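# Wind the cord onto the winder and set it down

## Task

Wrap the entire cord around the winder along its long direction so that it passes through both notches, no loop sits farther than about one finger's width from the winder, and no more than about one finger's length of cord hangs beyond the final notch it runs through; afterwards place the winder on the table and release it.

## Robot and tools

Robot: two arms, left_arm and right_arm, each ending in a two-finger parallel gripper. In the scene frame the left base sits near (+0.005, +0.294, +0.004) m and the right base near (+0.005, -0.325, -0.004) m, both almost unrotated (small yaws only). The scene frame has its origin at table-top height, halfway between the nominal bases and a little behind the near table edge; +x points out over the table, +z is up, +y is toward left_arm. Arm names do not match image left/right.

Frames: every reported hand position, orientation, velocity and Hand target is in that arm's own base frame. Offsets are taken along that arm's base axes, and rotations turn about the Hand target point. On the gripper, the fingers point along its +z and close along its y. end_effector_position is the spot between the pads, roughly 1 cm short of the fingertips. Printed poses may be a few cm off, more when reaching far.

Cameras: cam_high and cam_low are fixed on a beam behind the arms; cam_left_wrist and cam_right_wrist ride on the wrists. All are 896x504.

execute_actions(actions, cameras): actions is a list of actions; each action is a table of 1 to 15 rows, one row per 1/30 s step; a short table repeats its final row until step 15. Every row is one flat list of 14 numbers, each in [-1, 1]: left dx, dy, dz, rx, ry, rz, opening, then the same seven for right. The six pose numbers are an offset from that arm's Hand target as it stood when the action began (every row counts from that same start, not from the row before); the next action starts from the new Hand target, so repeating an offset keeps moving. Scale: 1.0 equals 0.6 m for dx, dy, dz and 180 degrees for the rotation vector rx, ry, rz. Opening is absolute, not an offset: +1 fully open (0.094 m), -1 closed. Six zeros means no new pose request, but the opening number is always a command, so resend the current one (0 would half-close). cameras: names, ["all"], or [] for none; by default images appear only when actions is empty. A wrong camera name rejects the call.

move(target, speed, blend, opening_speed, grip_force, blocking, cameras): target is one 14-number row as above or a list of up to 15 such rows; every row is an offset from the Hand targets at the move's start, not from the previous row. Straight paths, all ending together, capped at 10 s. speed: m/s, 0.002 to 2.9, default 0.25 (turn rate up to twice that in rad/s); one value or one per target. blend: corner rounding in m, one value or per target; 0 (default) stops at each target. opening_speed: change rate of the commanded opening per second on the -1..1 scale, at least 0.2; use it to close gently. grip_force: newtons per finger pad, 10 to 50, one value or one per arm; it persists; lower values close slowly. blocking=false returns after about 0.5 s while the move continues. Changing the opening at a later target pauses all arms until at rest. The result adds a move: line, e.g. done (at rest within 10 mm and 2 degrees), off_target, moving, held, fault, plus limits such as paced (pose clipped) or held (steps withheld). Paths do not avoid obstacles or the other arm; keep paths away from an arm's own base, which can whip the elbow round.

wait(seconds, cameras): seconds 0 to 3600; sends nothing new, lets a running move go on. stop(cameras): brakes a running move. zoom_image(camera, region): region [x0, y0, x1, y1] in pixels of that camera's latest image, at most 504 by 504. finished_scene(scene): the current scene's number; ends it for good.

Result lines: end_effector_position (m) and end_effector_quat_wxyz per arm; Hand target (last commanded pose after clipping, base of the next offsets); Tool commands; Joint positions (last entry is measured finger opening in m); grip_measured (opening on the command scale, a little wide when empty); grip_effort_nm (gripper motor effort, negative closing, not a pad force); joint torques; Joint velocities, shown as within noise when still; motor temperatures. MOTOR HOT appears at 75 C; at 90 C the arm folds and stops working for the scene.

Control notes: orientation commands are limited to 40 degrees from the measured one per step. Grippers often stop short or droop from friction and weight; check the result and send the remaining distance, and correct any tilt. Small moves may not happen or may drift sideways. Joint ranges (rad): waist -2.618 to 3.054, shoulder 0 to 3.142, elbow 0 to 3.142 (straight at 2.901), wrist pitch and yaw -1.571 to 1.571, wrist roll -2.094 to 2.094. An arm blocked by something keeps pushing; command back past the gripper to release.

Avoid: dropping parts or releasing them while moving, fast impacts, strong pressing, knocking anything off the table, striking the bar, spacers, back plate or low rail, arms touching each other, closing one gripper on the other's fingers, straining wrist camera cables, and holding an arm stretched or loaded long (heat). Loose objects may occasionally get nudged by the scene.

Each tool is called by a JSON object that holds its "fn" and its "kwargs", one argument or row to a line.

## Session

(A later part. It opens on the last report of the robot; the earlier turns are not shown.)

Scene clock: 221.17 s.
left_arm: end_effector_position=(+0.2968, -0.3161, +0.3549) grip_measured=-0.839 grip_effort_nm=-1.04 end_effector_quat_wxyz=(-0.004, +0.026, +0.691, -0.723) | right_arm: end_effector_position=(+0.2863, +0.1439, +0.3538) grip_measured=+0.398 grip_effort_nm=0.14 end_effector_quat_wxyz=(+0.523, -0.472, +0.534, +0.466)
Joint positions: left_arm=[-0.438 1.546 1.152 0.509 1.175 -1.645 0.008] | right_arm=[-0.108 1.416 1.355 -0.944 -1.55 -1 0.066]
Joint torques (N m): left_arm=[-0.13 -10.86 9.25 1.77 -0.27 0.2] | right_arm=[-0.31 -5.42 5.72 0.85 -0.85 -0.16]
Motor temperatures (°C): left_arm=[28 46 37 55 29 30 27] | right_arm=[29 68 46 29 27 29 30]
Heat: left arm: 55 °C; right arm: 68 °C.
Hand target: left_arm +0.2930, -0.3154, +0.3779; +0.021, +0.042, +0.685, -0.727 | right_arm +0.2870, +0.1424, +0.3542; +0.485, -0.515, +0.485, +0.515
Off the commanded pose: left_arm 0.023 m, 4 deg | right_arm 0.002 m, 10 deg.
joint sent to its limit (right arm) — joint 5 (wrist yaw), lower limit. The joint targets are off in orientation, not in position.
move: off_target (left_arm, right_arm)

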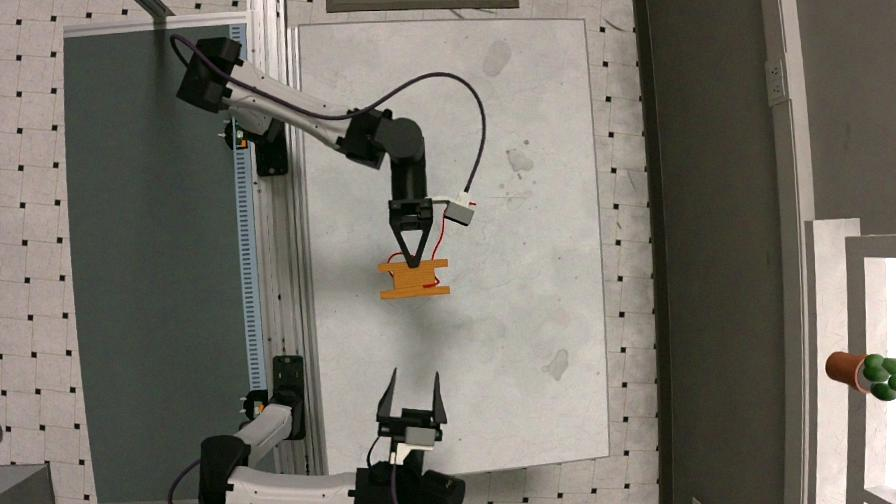

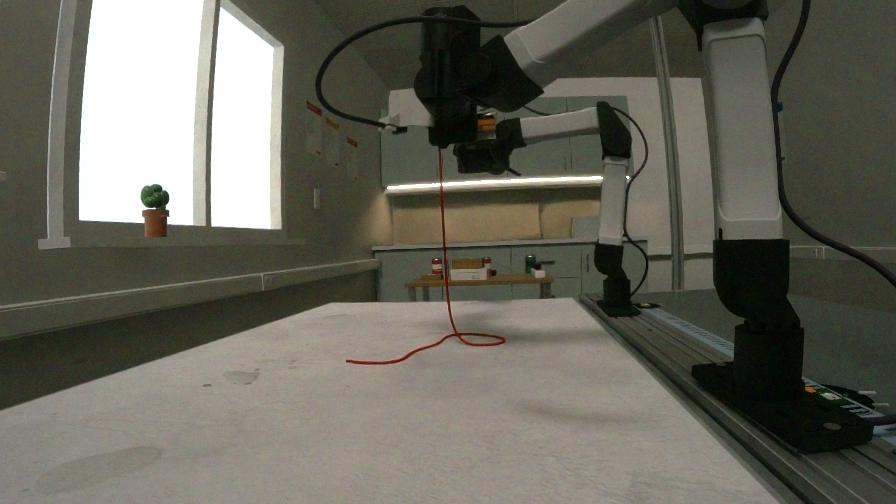

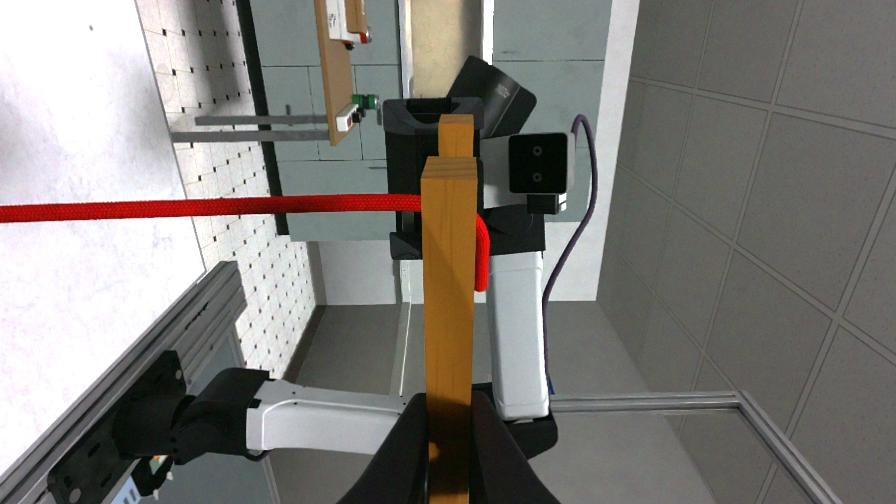

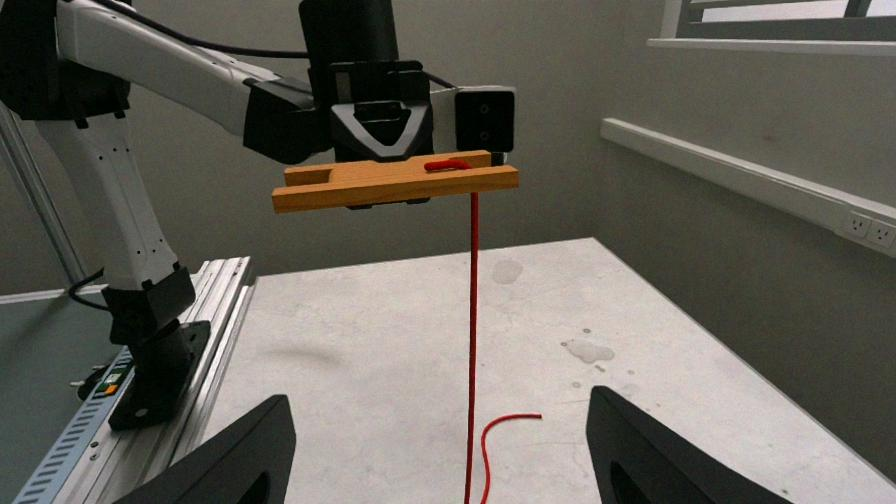

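{"fn": "move", "kwargs": {
  "target": [0,0,0.0833,0,0,0,-0.9, 0.055,0.1377,-0.365,0,0,0,0.3],
  "speed": 0.35,
  "cameras": ["cam_right_wrist", "cam_low", "cam_left_wrist"]
}}

Scene clock: 269.17 s.
left_arm: end_effector_position=(+0.2964, -0.3159, +0.4101) grip_measured=-0.839 grip_effort_nm=-1.04 end_effector_quat_wxyz=(+0.001, +0.031, +0.689, -0.724) | right_arm: end_effector_position=(+0.3148, +0.2206, +0.1347) grip_measured=+0.302 grip_effort_nm=-0.06 end_effector_quat_wxyz=(-0.447, +0.527, -0.482, -0.539)
Joint positions: left_arm=[-0.438 1.535 1.354 0.308 1.175 -1.642 0.008] | right_arm=[0.142 1.975 1.123 -0.557 -1.55 -1.361 0.061]
Joint torques (N m): left_arm=[-0.13 -9.55 9.28 1.76 -0.28 0.2] | right_arm=[0.69 -9.81 6.12 0.77 -0.66 -0.04]
Motor temperatures (°C): left_arm=[28 48 47 48 29 30 28] | right_arm=[28 51 45 29 27 29 29]
Heat: left arm: 48 °C; right arm: 51 °C.
Hand target: left_arm +0.2930, -0.3154, +0.4278; +0.021, +0.042, +0.685, -0.727 | right_arm +0.3200, +0.2250, +0.1352; -0.485, +0.515, -0.485, -0.515
Off the commanded pose: left_arm 0.018 m, 3 deg | right_arm 0.007 m, 5 deg.
move: off_target (left_arm, right_arm)
Images, in order (width x height): cam_low 896x504, cam_left_wrist 896x504, cam_right_wrist 896x504.

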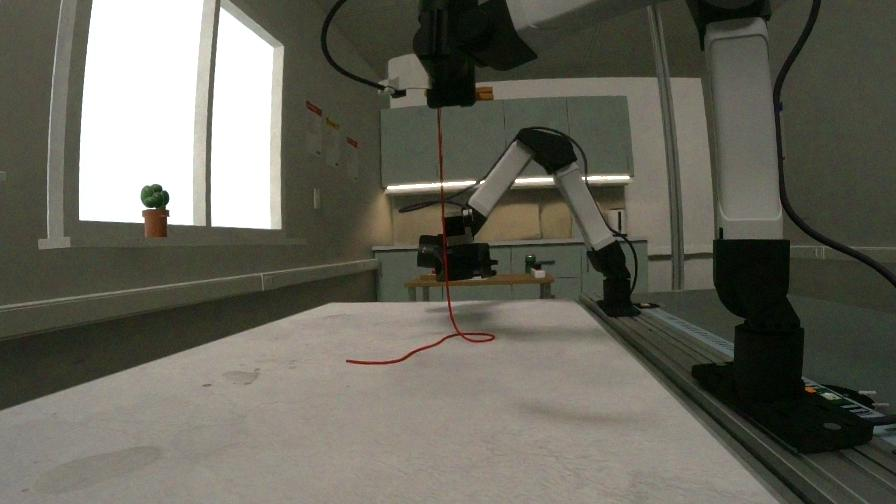

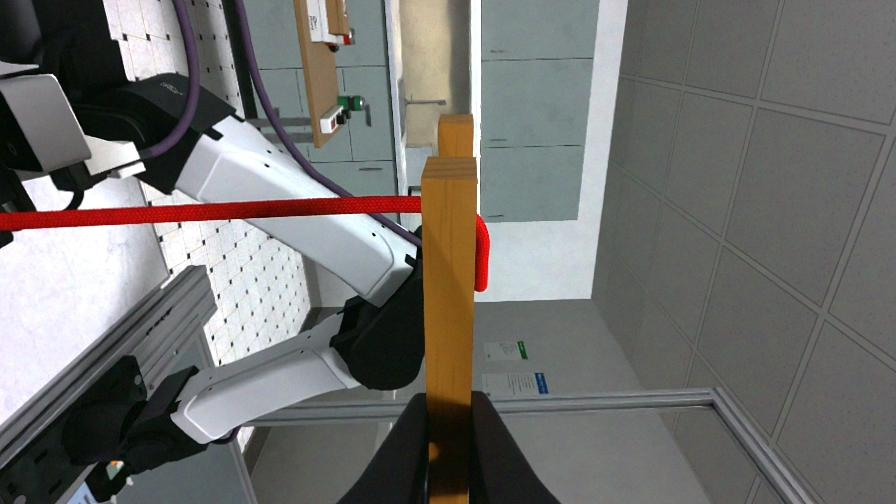

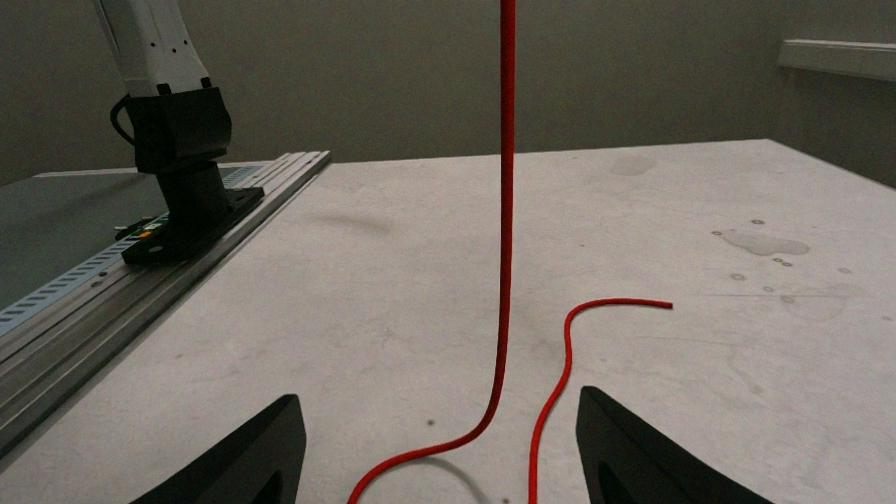

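{"fn": "move", "kwargs": {
  "target": [0,0,0,0,0,0,-0.9, 0.012,0.0917,0,0,0,0,0.1],
  "speed": 0.2,
  "cameras": ["cam_right_wrist", "cam_high"]
}}

Scene clock: 280.63 s.
left_arm: end_effector_position=(+0.2964, -0.3159, +0.4101) grip_measured=-0.839 grip_effort_nm=-1.04 end_effector_quat_wxyz=(+0.001, +0.031, +0.689, -0.724) | right_arm: end_effector_position=(+0.3287, +0.2784, +0.1297) grip_measured=+0.102 grip_effort_nm=-0.06 end_effector_quat_wxyz=(-0.407, +0.568, -0.464, -0.545)
Joint positions: left_arm=[-0.438 1.535 1.354 0.308 1.175 -1.642 0.008] | right_arm=[0.288 2.047 1.211 -0.212 -1.484 -1.002 0.052]
Joint torques (N m): left_arm=[-0.12 -9.55 9.28 1.76 -0.28 0.2] | right_arm=[0.35 -15.39 3.7 1.21 -0.33 0.1]
Heat: left arm: 50 °C; right arm: 53 °C.
Hand target: left_arm +0.2930, -0.3154, +0.4278; +0.021, +0.042, +0.685, -0.727 | right_arm +0.3271, +0.2800, +0.1351; -0.485, +0.515, -0.485, -0.515
Off the commanded pose: left_arm 0.018 m, 3 deg | right_arm 0.006 m, 12 deg.
move: off_target (right_arm)
Images, in order (width x height): cam_high 896x504, cam_right_wrist 896x504.

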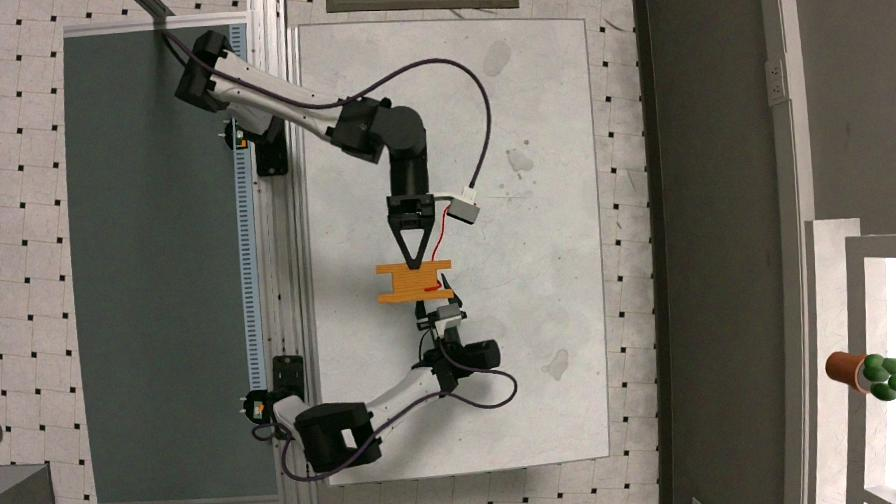

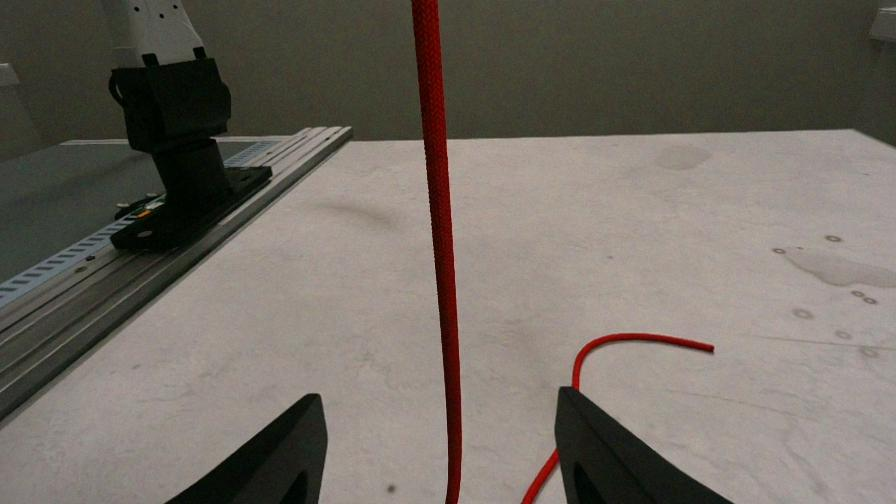

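{"fn": "move", "kwargs": {
  "target": [
    [0,0,0,0,0,0,-0.9, -0.009,0.041,0,0,0,0,0.1],
    [0,0,0,0,0,0,-0.9, -0.009,0.041,0,0,0,0,-0.86]
  ],
  "speed": 0.15,
  "opening_speed": 1.0,
  "cameras": ["cam_right_wrist"]
}}

Scene clock: 292.93 s.
left_arm: end_effector_position=(+0.2964, -0.3159, +0.4101) grip_measured=-0.839 grip_effort_nm=-1.04 end_effector_quat_wxyz=(+0.001, +0.031, +0.689, -0.724) | right_arm: end_effector_position=(+0.3257, +0.3028, +0.1409) grip_measured=-0.858 grip_effort_nm=-0.06 end_effector_quat_wxyz=(+0.482, -0.515, +0.488, +0.514)
Joint positions: left_arm=[-0.438 1.535 1.354 0.308 1.175 -1.642 0.008] | right_arm=[0.367 2.04 0.849 1.17 -1.262 -0.014 0.007]
Joint torques (N m): left_arm=[-0.13 -9.57 9.28 1.76 -0.29 0.2] | right_arm=[0.66 -9.58 3.02 1.92 0.14 0.11]
Motor temperatures (°C): left_arm=[28 47 51 47 29 30 29] | right_arm=[28 55 44 30 27 29 29]
Heat: left arm: 51 °C; right arm: 55 °C.
Hand target: left_arm +0.2930, -0.3154, +0.4278; +0.021, +0.042, +0.685, -0.727 | right_arm +0.3218, +0.3046, +0.1351; +0.485, -0.515, +0.485, +0.515
Off the commanded pose: left_arm 0.018 m, 3 deg | right_arm 0.007 m, 1 deg.
move: done

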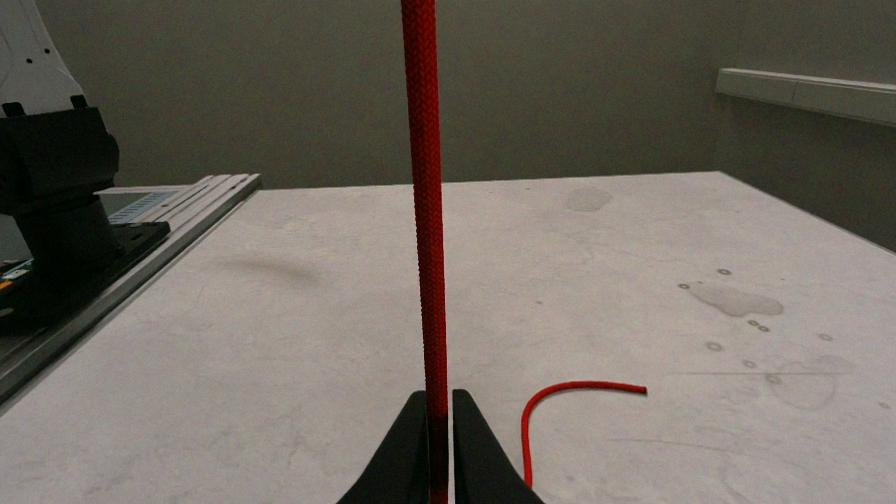

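{"fn": "zoom_image", "kwargs": {
  "camera": "cam_right_wrist",
  "region": [360, 340, 520, 504]
}}

Scaled by 3.073 from the camera's image (finer frame: 1280x720).

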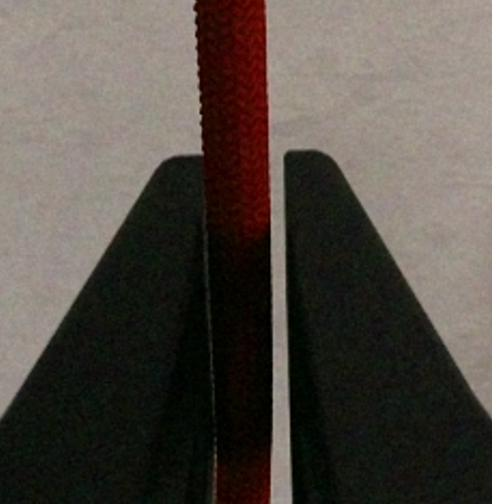

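{"fn": "move", "kwargs": {
  "target": [0,0,0,0,0,0,-0.9, 0,0,0,0,0,0,-0.885],
  "cameras": ["cam_right_wrist"]
}}

{"fn": "zoom_image", "kwargs": {
  "camera": "cam_right_wrist",
  "region": [360, 340, 520, 504]
}}

Scene clock: 298.50 s.
left_arm: end_effector_position=(+0.2964, -0.3159, +0.4101) grip_measured=-0.839 grip_effort_nm=-1.05 end_effector_quat_wxyz=(+0.001, +0.031, +0.689, -0.724) | right_arm: end_effector_position=(+0.3257, +0.3028, +0.1409) grip_measured=-0.883 grip_effort_nm=-0.07 end_effector_quat_wxyz=(+0.482, -0.515, +0.488, +0.514)
Joint positions: left_arm=[-0.438 1.535 1.354 0.308 1.175 -1.642 0.008] | right_arm=[0.367 2.04 0.849 1.17 -1.262 -0.014 0.005]
Joint torques (N m): left_arm=[-0.12 -9.57 9.29 1.76 -0.28 0.2] | right_arm=[0.66 -9.59 3.03 1.92 0.14 0.11]
Heat: left arm: 52 °C; right arm: 54 °C.
Hand target: left_arm +0.2930, -0.3154, +0.4278; +0.021, +0.042, +0.685, -0.727 | right_arm +0.3218, +0.3046, +0.1351; +0.485, -0.515, +0.485, +0.515
Off the commanded pose: left_arm 0.018 m, 3 deg | right_arm 0.007 m, 1 deg.
move: done

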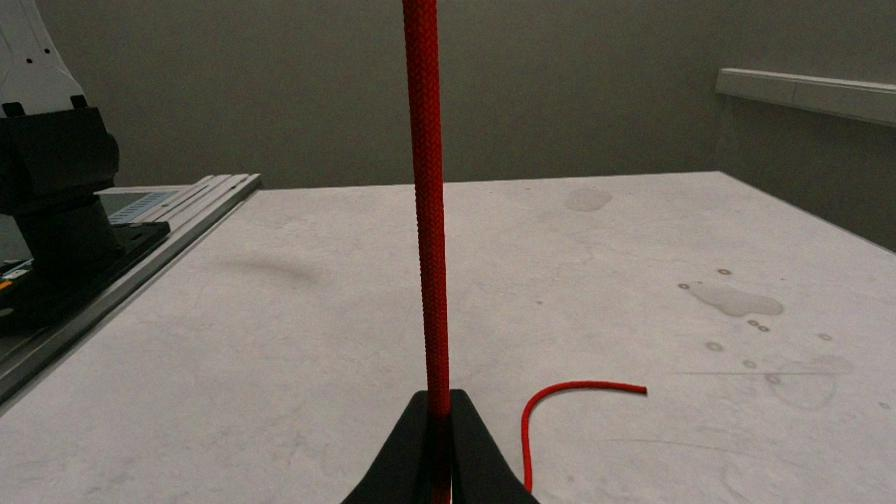

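Scaled by 3.073 from the camera's image (finer frame: 1280x720).

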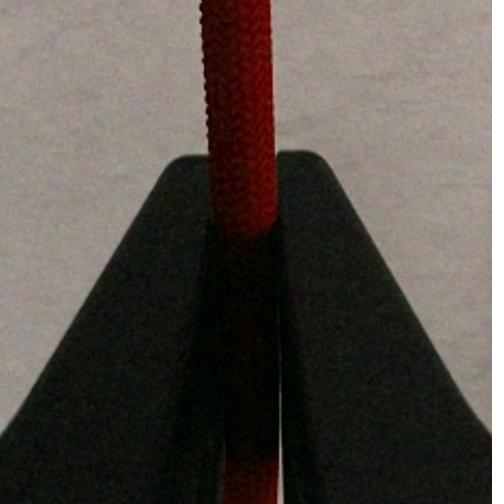

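{"fn": "move", "kwargs": {
  "target": [
    [0,0,0,0,0,0,-0.9, 0,0,0.005,0,0,0,-0.9],
    [0,0,0,0,0,0,-0.9, -0.160,0.001,0.0665,0,0,0,-0.9],
    [0,0,0,0,0,0,-0.9, -0.310,0.001,0.208,0,0,0,-0.9],
    [0,0,0,0,0,0,-0.9, -0.393,0.001,0.425,0,0,0,-0.9],
    [0,0,0,0,0,0,-0.9, -0.335,0.001,0.575,0,0,0,-0.9]
  ],
  "speed": 0.25,
  "blend": [0,0.04,0.04,0.04,0],
  "cameras": ["all"]
}}

Scene clock: 318.40 s.
left_arm: end_effector_position=(+0.2966, -0.3161, +0.4078) grip_measured=-0.839 grip_effort_nm=-1.04 end_effector_quat_wxyz=(-0.004, +0.026, +0.691, -0.722) | right_arm: end_effector_position=(+0.1231, +0.3049, +0.4756) grip_measured=-0.895 grip_effort_nm=-0.25 end_effector_quat_wxyz=(+0.485, -0.509, +0.486, +0.519)
Joint positions: left_arm=[-0.438 1.535 1.354 0.291 1.175 -1.64 0.008] | right_arm=[0.778 1.077 1.364 -0.273 -0.849 0.023 0.005]
Joint torques (N m): left_arm=[-0.13 -9.62 9.32 1.94 -0.27 0.2] | right_arm=[0.66 -2.35 8.39 1.34 0.14 -0.15]
Heat: left arm: 54 °C; right arm: 52 °C.
Hand target: left_arm +0.2930, -0.3154, +0.4278; +0.021, +0.042, +0.685, -0.727 | right_arm +0.1207, +0.3052, +0.4801; +0.485, -0.515, +0.485, +0.515
Off the commanded pose: left_arm 0.020 m, 4 deg | right_arm 0.005 m, 1 deg.
move: done

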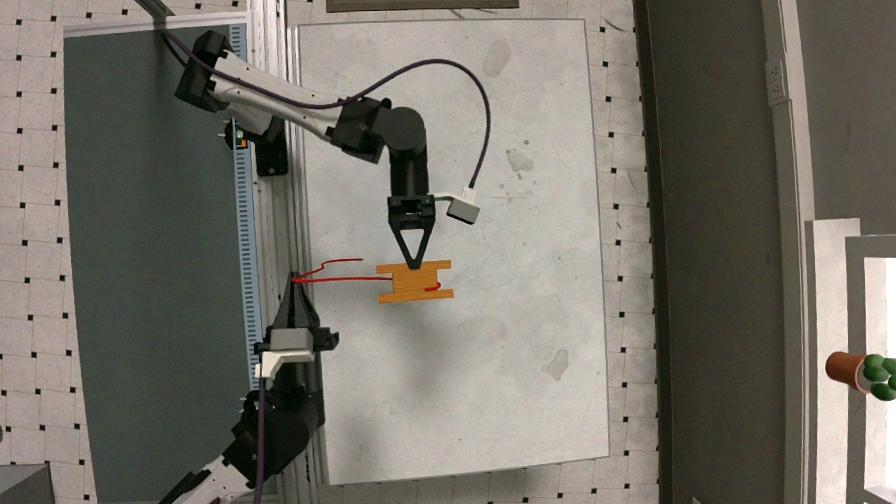

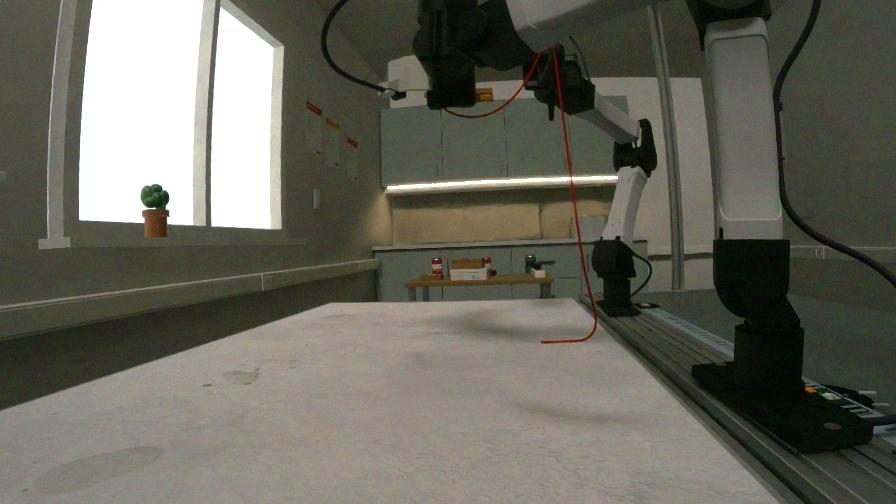

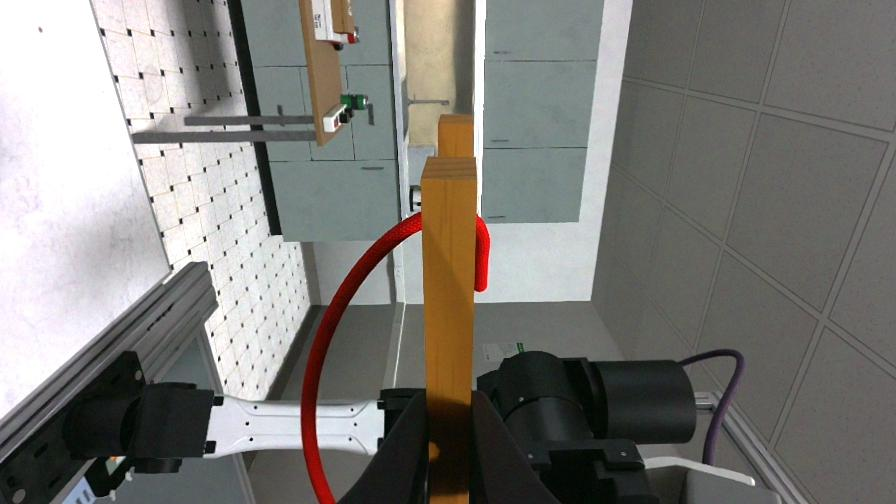

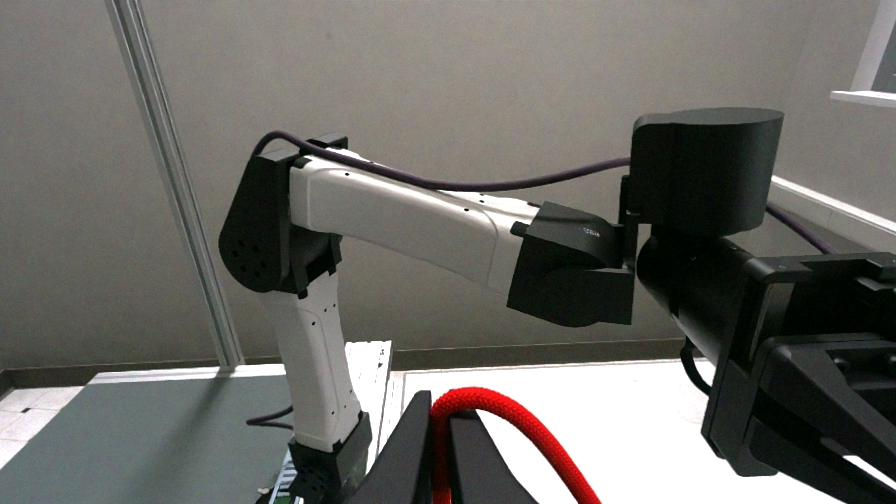

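{"fn": "move", "kwargs": {
  "target": [
    [0,0,0,0,0,0,-0.9, 0.109,-0.100,0.083,0,0,0,-0.9],
    [0,0,0,0,0,0,-0.9, 0.2755,-0.109,0.083,0,0,0,-0.9],
    [0,0,0,0,0,0,-0.9, 0.392,-0.1,0.033,0,0,0,-0.9],
    [0,0,0,0,0,0,-0.9, 0.449,-0.009,-0.05,0,0,0,-0.9],
    [0,0,0,0,0,0,-0.9, 0.4405,0.013,-0.167,0,0,0,-0.9],
    [0,0,0,0,0,0,-0.9, 0.349,0.013,-0.2585,0,0,0,-0.9]
  ],
  "speed": 0.25,
  "blend": [0.03,0.03,0.03,0.02,0.02,0],
  "cameras": ["all"]
}}

Scene clock: 326.37 s.
left_arm: end_effector_position=(+0.2966, -0.3161, +0.4078) grip_measured=-0.839 grip_effort_nm=-1.04 end_effector_quat_wxyz=(-0.004, +0.026, +0.691, -0.722) | right_arm: end_effector_position=(+0.3365, +0.3123, +0.3173) grip_measured=-0.895 grip_effort_nm=-0.25 end_effector_quat_wxyz=(-0.469, +0.510, -0.500, -0.520)
Joint positions: left_arm=[-0.438 1.535 1.354 0.291 1.175 -1.64 0.008] | right_arm=[0.38 1.695 1.255 0.377 -1.251 -0.019 0.005]
Joint torques (N m): left_arm=[-0.12 -9.62 9.33 1.94 -0.27 0.19] | right_arm=[0.65 -12.81 4.77 1.93 0.11 0.11]
Heat: left arm: 54 °C; right arm: 53 °C.
Hand target: left_arm +0.2930, -0.3154, +0.4278; +0.021, +0.042, +0.685, -0.727 | right_arm +0.3301, +0.3130, +0.3252; -0.485, +0.515, -0.485, -0.515
Off the commanded pose: left_arm 0.020 m, 4 deg | right_arm 0.010 m, 3 deg.
move: off_target (right_arm)

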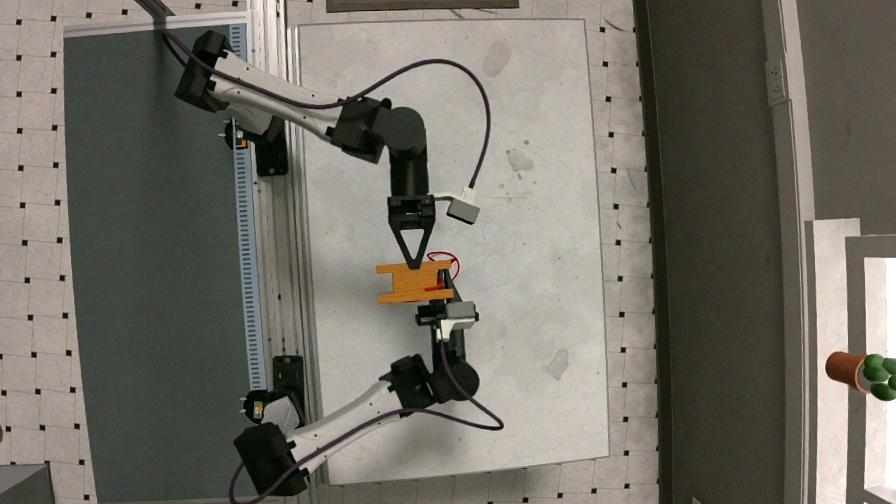

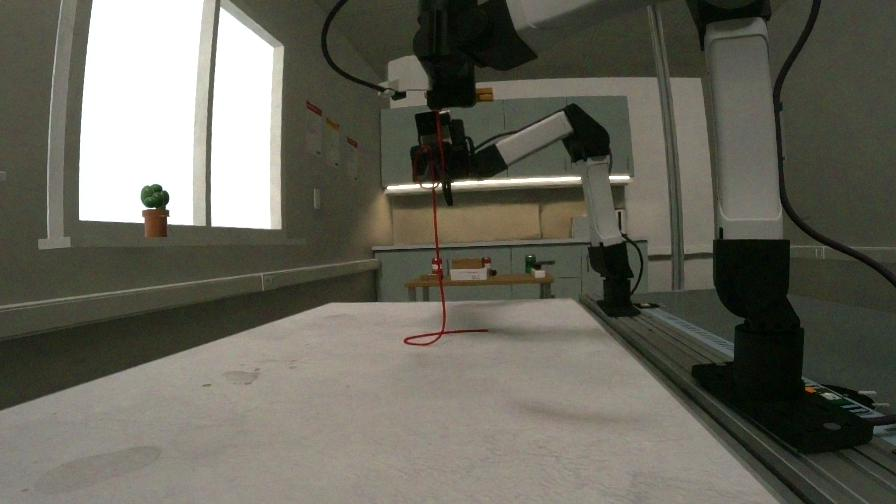

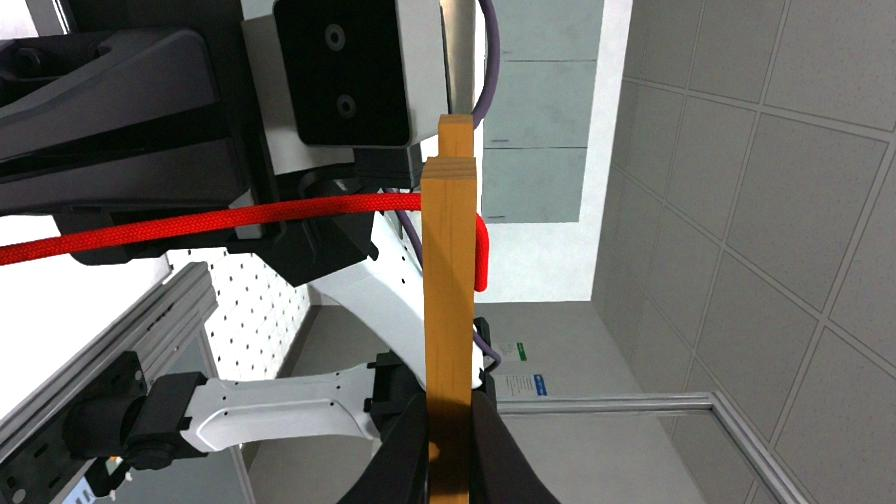

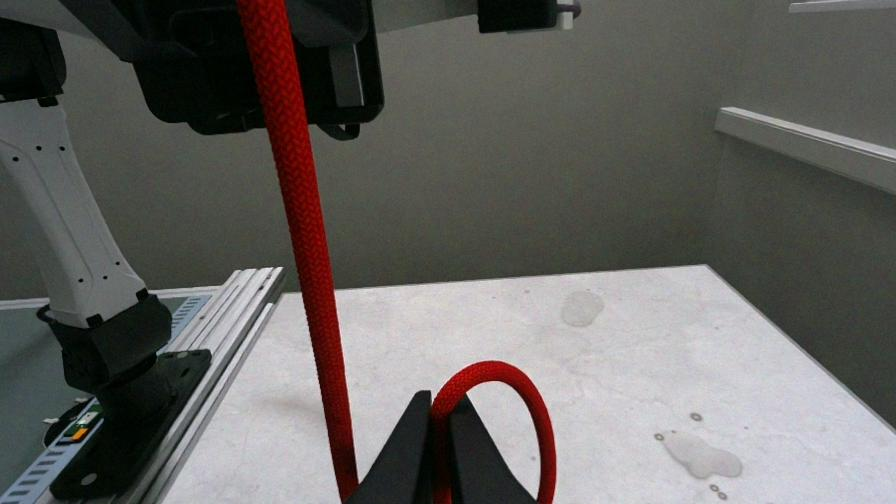

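{"fn": "move", "kwargs": {
  "target": [
    [0,0,0,0,0,0,-0.9, 0,0,0.002,0,0,0,0.0],
    [0,0,0,0,0,0,-0.9, 0,-0.1,0,0,0,0,0.0],
    [0,0,0,0,0,0,-0.9, -0.016,-0.1,-0.317,0,0,0,0.0],
    [0,0,0,0,0,0,-0.9, -0.016,-0.0123,-0.317,0,0,0,0.0],
    [0,0,0,0,0,0,-0.9, -0.016,-0.0123,-0.317,0,0,0,-0.9]
  ],
  "speed": 0.3,
  "blend": [0,0.02,0.02,0,0],
  "cameras": ["cam_right_wrist", "cam_low"]
}}

Scene clock: 342.73 s.
left_arm: end_effector_position=(+0.2966, -0.3161, +0.4078) grip_measured=-0.839 grip_effort_nm=-1.04 end_effector_quat_wxyz=(-0.004, +0.026, +0.691, -0.722) | right_arm: end_effector_position=(+0.3237, +0.3039, +0.1416) grip_measured=-0.898 grip_effort_nm=-0.06 end_effector_quat_wxyz=(+0.482, -0.515, +0.487, +0.514)
Joint positions: left_arm=[-0.438 1.535 1.354 0.291 1.175 -1.64 0.008] | right_arm=[0.372 2.036 0.843 1.173 -1.259 -0.014 0.005]
Joint torques (N m): left_arm=[-0.12 -9.62 9.32 1.93 -0.27 0.2] | right_arm=[0.59 -9.21 3.12 1.93 0.14 0.11]
Motor temperatures (°C): left_arm=[28 47 55 48 29 30 29] | right_arm=[28 56 44 33 26 28 28]
Heat: left arm: 55 °C; right arm: 56 °C.
Hand target: left_arm +0.2930, -0.3154, +0.4278; +0.021, +0.042, +0.685, -0.727 | right_arm +0.3205, +0.3055, +0.1348; +0.485, -0.515, +0.485, +0.515
Off the commanded pose: left_arm 0.020 m, 4 deg | right_arm 0.008 m, 0 deg.
move: done
Images, in order (width x height): cam_low 896x504, cam_right_wrist 896x504.

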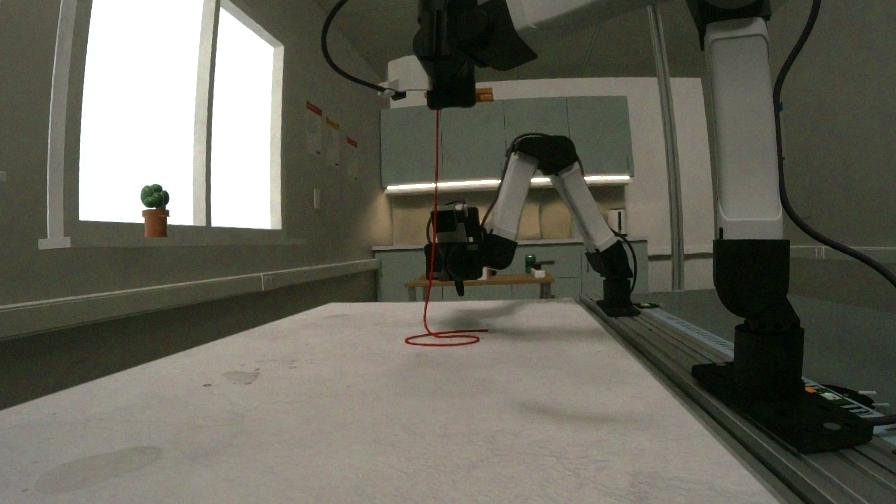

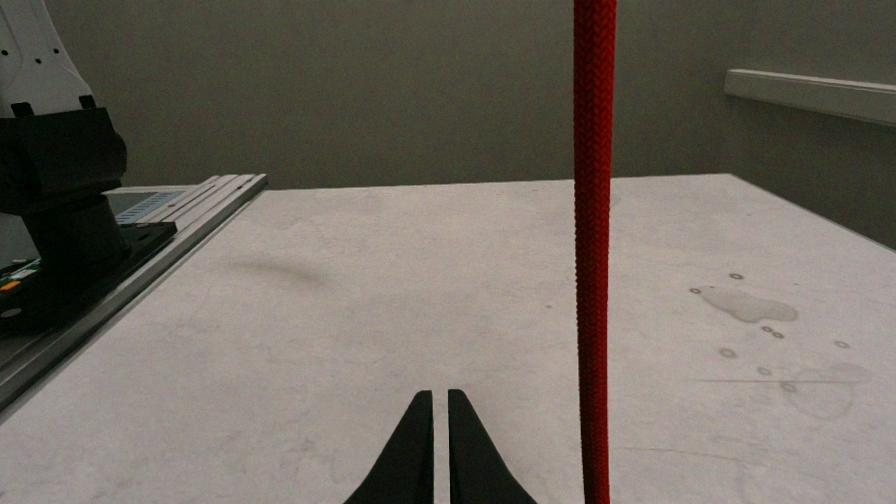

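{"fn": "move", "kwargs": {
  "target": [0,0,0,0,0,0,-0.9, 0.03,-0.09,0.0,0,0,0,0.3],
  "speed": 0.3,
  "cameras": ["cam_right_wrist"]
}}

Scene clock: 345.90 s.
left_arm: end_effector_position=(+0.2966, -0.3161, +0.4078) grip_measured=-0.839 grip_effort_nm=-1.04 end_effector_quat_wxyz=(-0.004, +0.026, +0.691, -0.722) | right_arm: end_effector_position=(+0.3416, +0.2534, +0.1403) grip_measured=+0.298 grip_effort_nm=0.14 end_effector_quat_wxyz=(+0.485, -0.510, +0.492, +0.513)
Joint positions: left_arm=[-0.438 1.535 1.354 0.291 1.175 -1.64 0.008] | right_arm=[0.224 2.04 0.843 1.173 -1.394 -0.014 0.061]
Joint torques (N m): left_arm=[-0.12 -9.63 9.32 1.94 -0.27 0.2] | right_arm=[-0.38 -9.47 3.54 1.7 -0.11 0.02]
Motor temperatures (°C): left_arm=[28 47 55 48 29 30 29] | right_arm=[28 56 44 33 26 28 28]
Heat: left arm: 55 °C; right arm: 56 °C.
Hand target: left_arm +0.2930, -0.3154, +0.4278; +0.021, +0.042, +0.685, -0.727 | right_arm +0.3385, +0.2515, +0.1348; +0.485, -0.515, +0.485, +0.515
Off the commanded pose: left_arm 0.020 m, 4 deg | right_arm 0.007 m, 1 deg.
move: done

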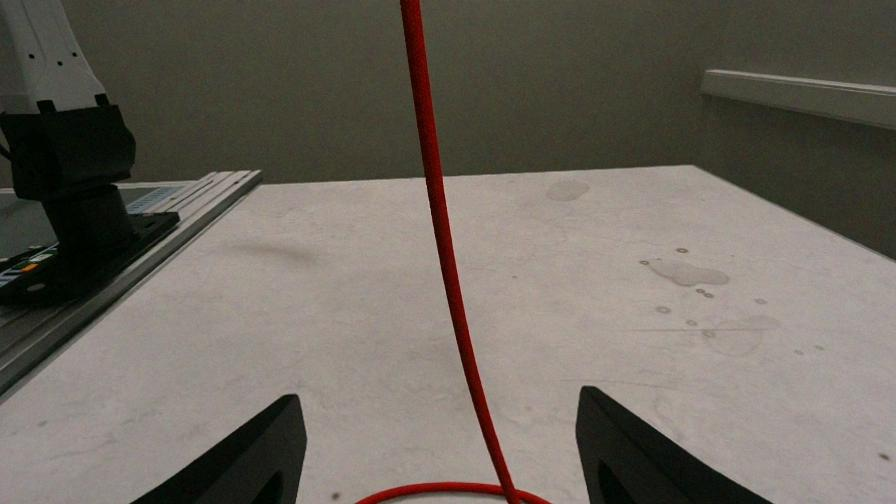

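{"fn": "move", "kwargs": {
  "target": [
    [0,0,0,0,0,0,-0.9, 0.003,0.088,0.0,0,0,0,0.3],
    [0,0,0,0,0,0,-0.9, 0.003,0.088,0.0,0,0,0,-0.9]
  ],
  "speed": 0.25,
  "cameras": ["cam_right_wrist"]
}}

Scene clock: 349.93 s.
left_arm: end_effector_position=(+0.2966, -0.3161, +0.4078) grip_measured=-0.839 grip_effort_nm=-1.04 end_effector_quat_wxyz=(-0.004, +0.026, +0.691, -0.722) | right_arm: end_effector_position=(+0.3344, +0.3011, +0.1332) grip_measured=-0.897 grip_effort_nm=-0.11 end_effector_quat_wxyz=(+0.477, -0.513, +0.491, +0.518)
Joint positions: left_arm=[-0.438 1.535 1.354 0.291 1.175 -1.64 0.008] | right_arm=[0.353 2.084 0.883 1.173 -1.28 -0.008 0.005]
Joint torques (N m): left_arm=[-0.12 -9.62 9.32 1.94 -0.27 0.2] | right_arm=[0.21 -9.87 6.24 1.64 0.13 0.11]
Motor temperatures (°C): left_arm=[28 47 56 48 29 30 29] | right_arm=[28 55 43 33 26 28 28]
Heat: left arm: 56 °C; right arm: 55 °C.
Hand target: left_arm +0.2930, -0.3154, +0.4278; +0.021, +0.042, +0.685, -0.727 | right_arm +0.3404, +0.3043, +0.1349; +0.485, -0.515, +0.485, +0.515
Off the commanded pose: left_arm 0.020 m, 4 deg | right_arm 0.007 m, 1 deg.
move: done

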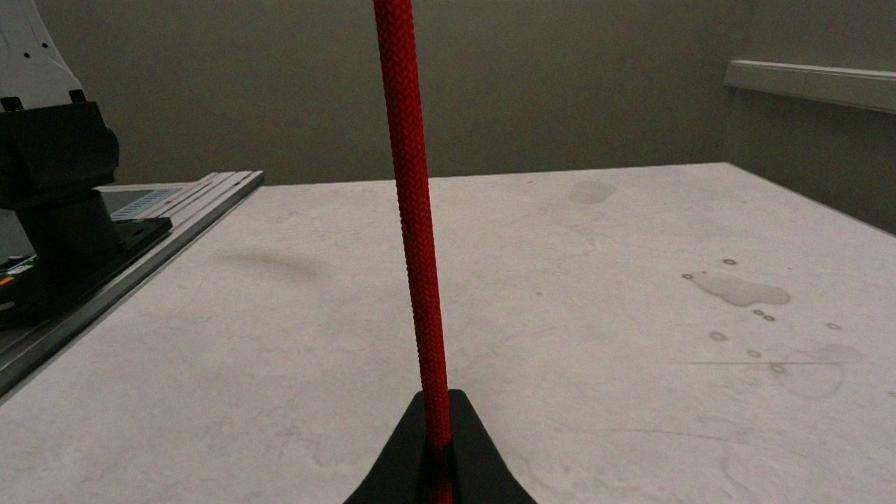

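{"fn": "move", "kwargs": {
  "target": [
    [0,0,0,0,0,0,-0.9, -0.191,-0.002,0.067,0,0,0,-0.9],
    [0,0,0,0,0,0,-0.9, -0.341,-0.002,0.192,0,0,0,-0.9],
    [0,0,0,0,0,0,-0.9, -0.424,-0.002,0.392,0,0,0,-0.9],
    [0,0,0,0,0,0,-0.9, -0.436,-0.002,0.542,0,0,0,-0.9]
  ],
  "speed": 0.25,
  "blend": [0.04,0.04,0.04,0],
  "cameras": ["cam_low", "cam_left_wrist", "cam_right_wrist"]
}}

Scene clock: 356.63 s.
left_arm: end_effector_position=(+0.2965, -0.3162, +0.4082) grip_measured=-0.839 grip_effort_nm=-1.04 end_effector_quat_wxyz=(-0.004, +0.027, +0.691, -0.722) | right_arm: end_effector_position=(+0.0817, +0.3037, +0.4556) grip_measured=-0.897 grip_effort_nm=-0.11 end_effector_quat_wxyz=(+0.485, -0.508, +0.486, +0.520)
Joint positions: left_arm=[-0.438 1.535 1.355 0.291 1.175 -1.64 0.008] | right_arm=[0.958 0.947 1.225 -0.264 -0.668 0.021 0.005]
Joint torques (N m): left_arm=[-0.08 -9.62 9.22 1.94 -0.27 0.19] | right_arm=[0.75 -1.36 8.51 1.39 0.14 -0.14]
Motor temperatures (°C): left_arm=[28 47 56 49 29 30 29] | right_arm=[28 54 44 33 26 28 28]
Heat: left arm: 56 °C; right arm: 54 °C.
Hand target: left_arm +0.2930, -0.3153, +0.4278; +0.021, +0.042, +0.685, -0.727 | right_arm +0.0788, +0.3032, +0.4601; +0.485, -0.515, +0.485, +0.515
Off the commanded pose: left_arm 0.020 m, 4 deg | right_arm 0.005 m, 1 deg.
move: done

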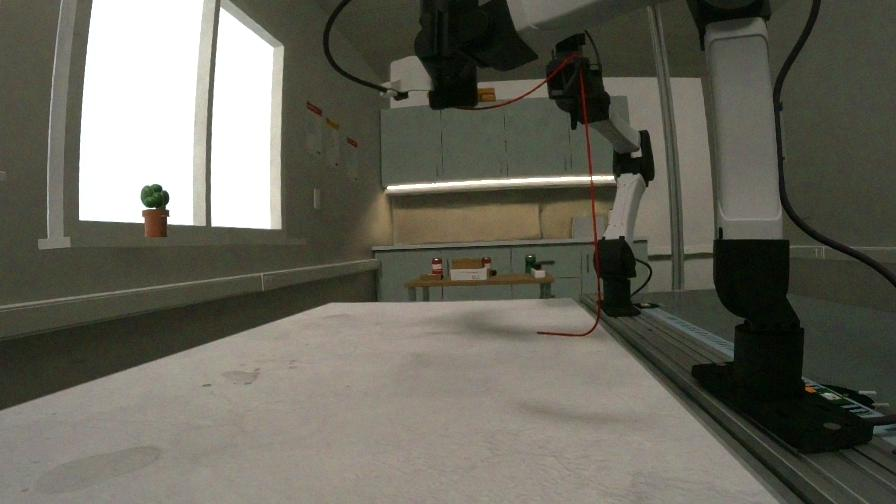

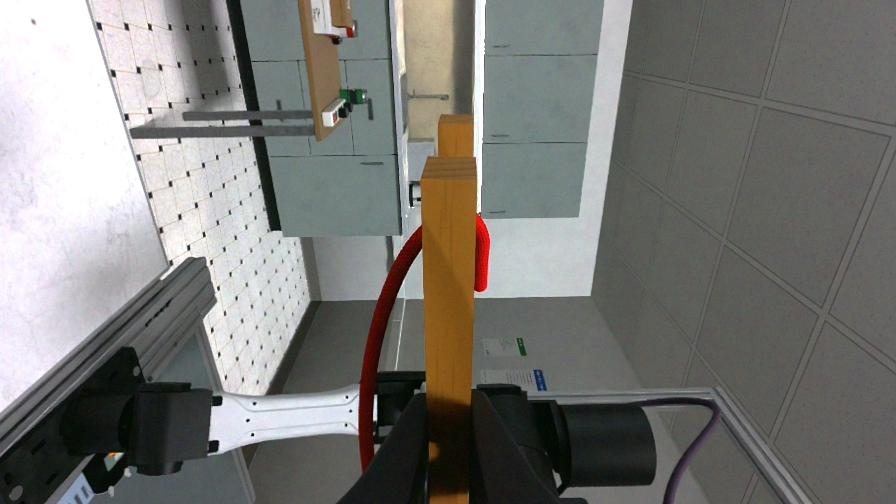

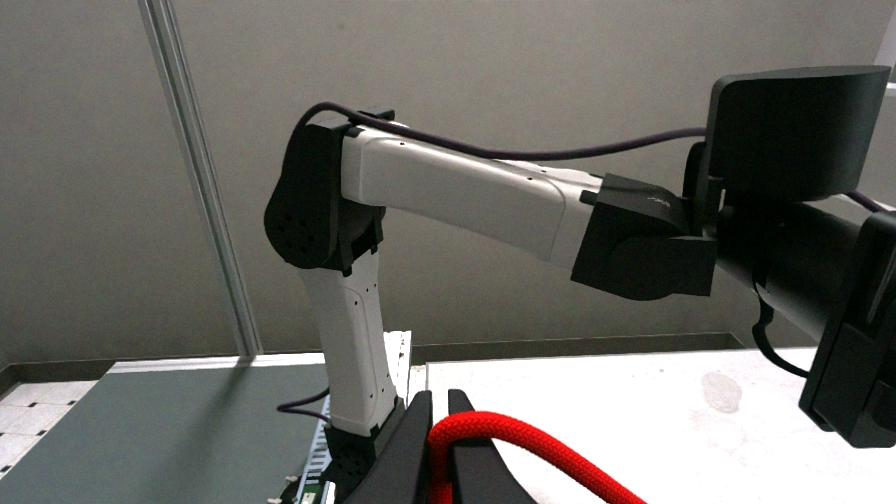

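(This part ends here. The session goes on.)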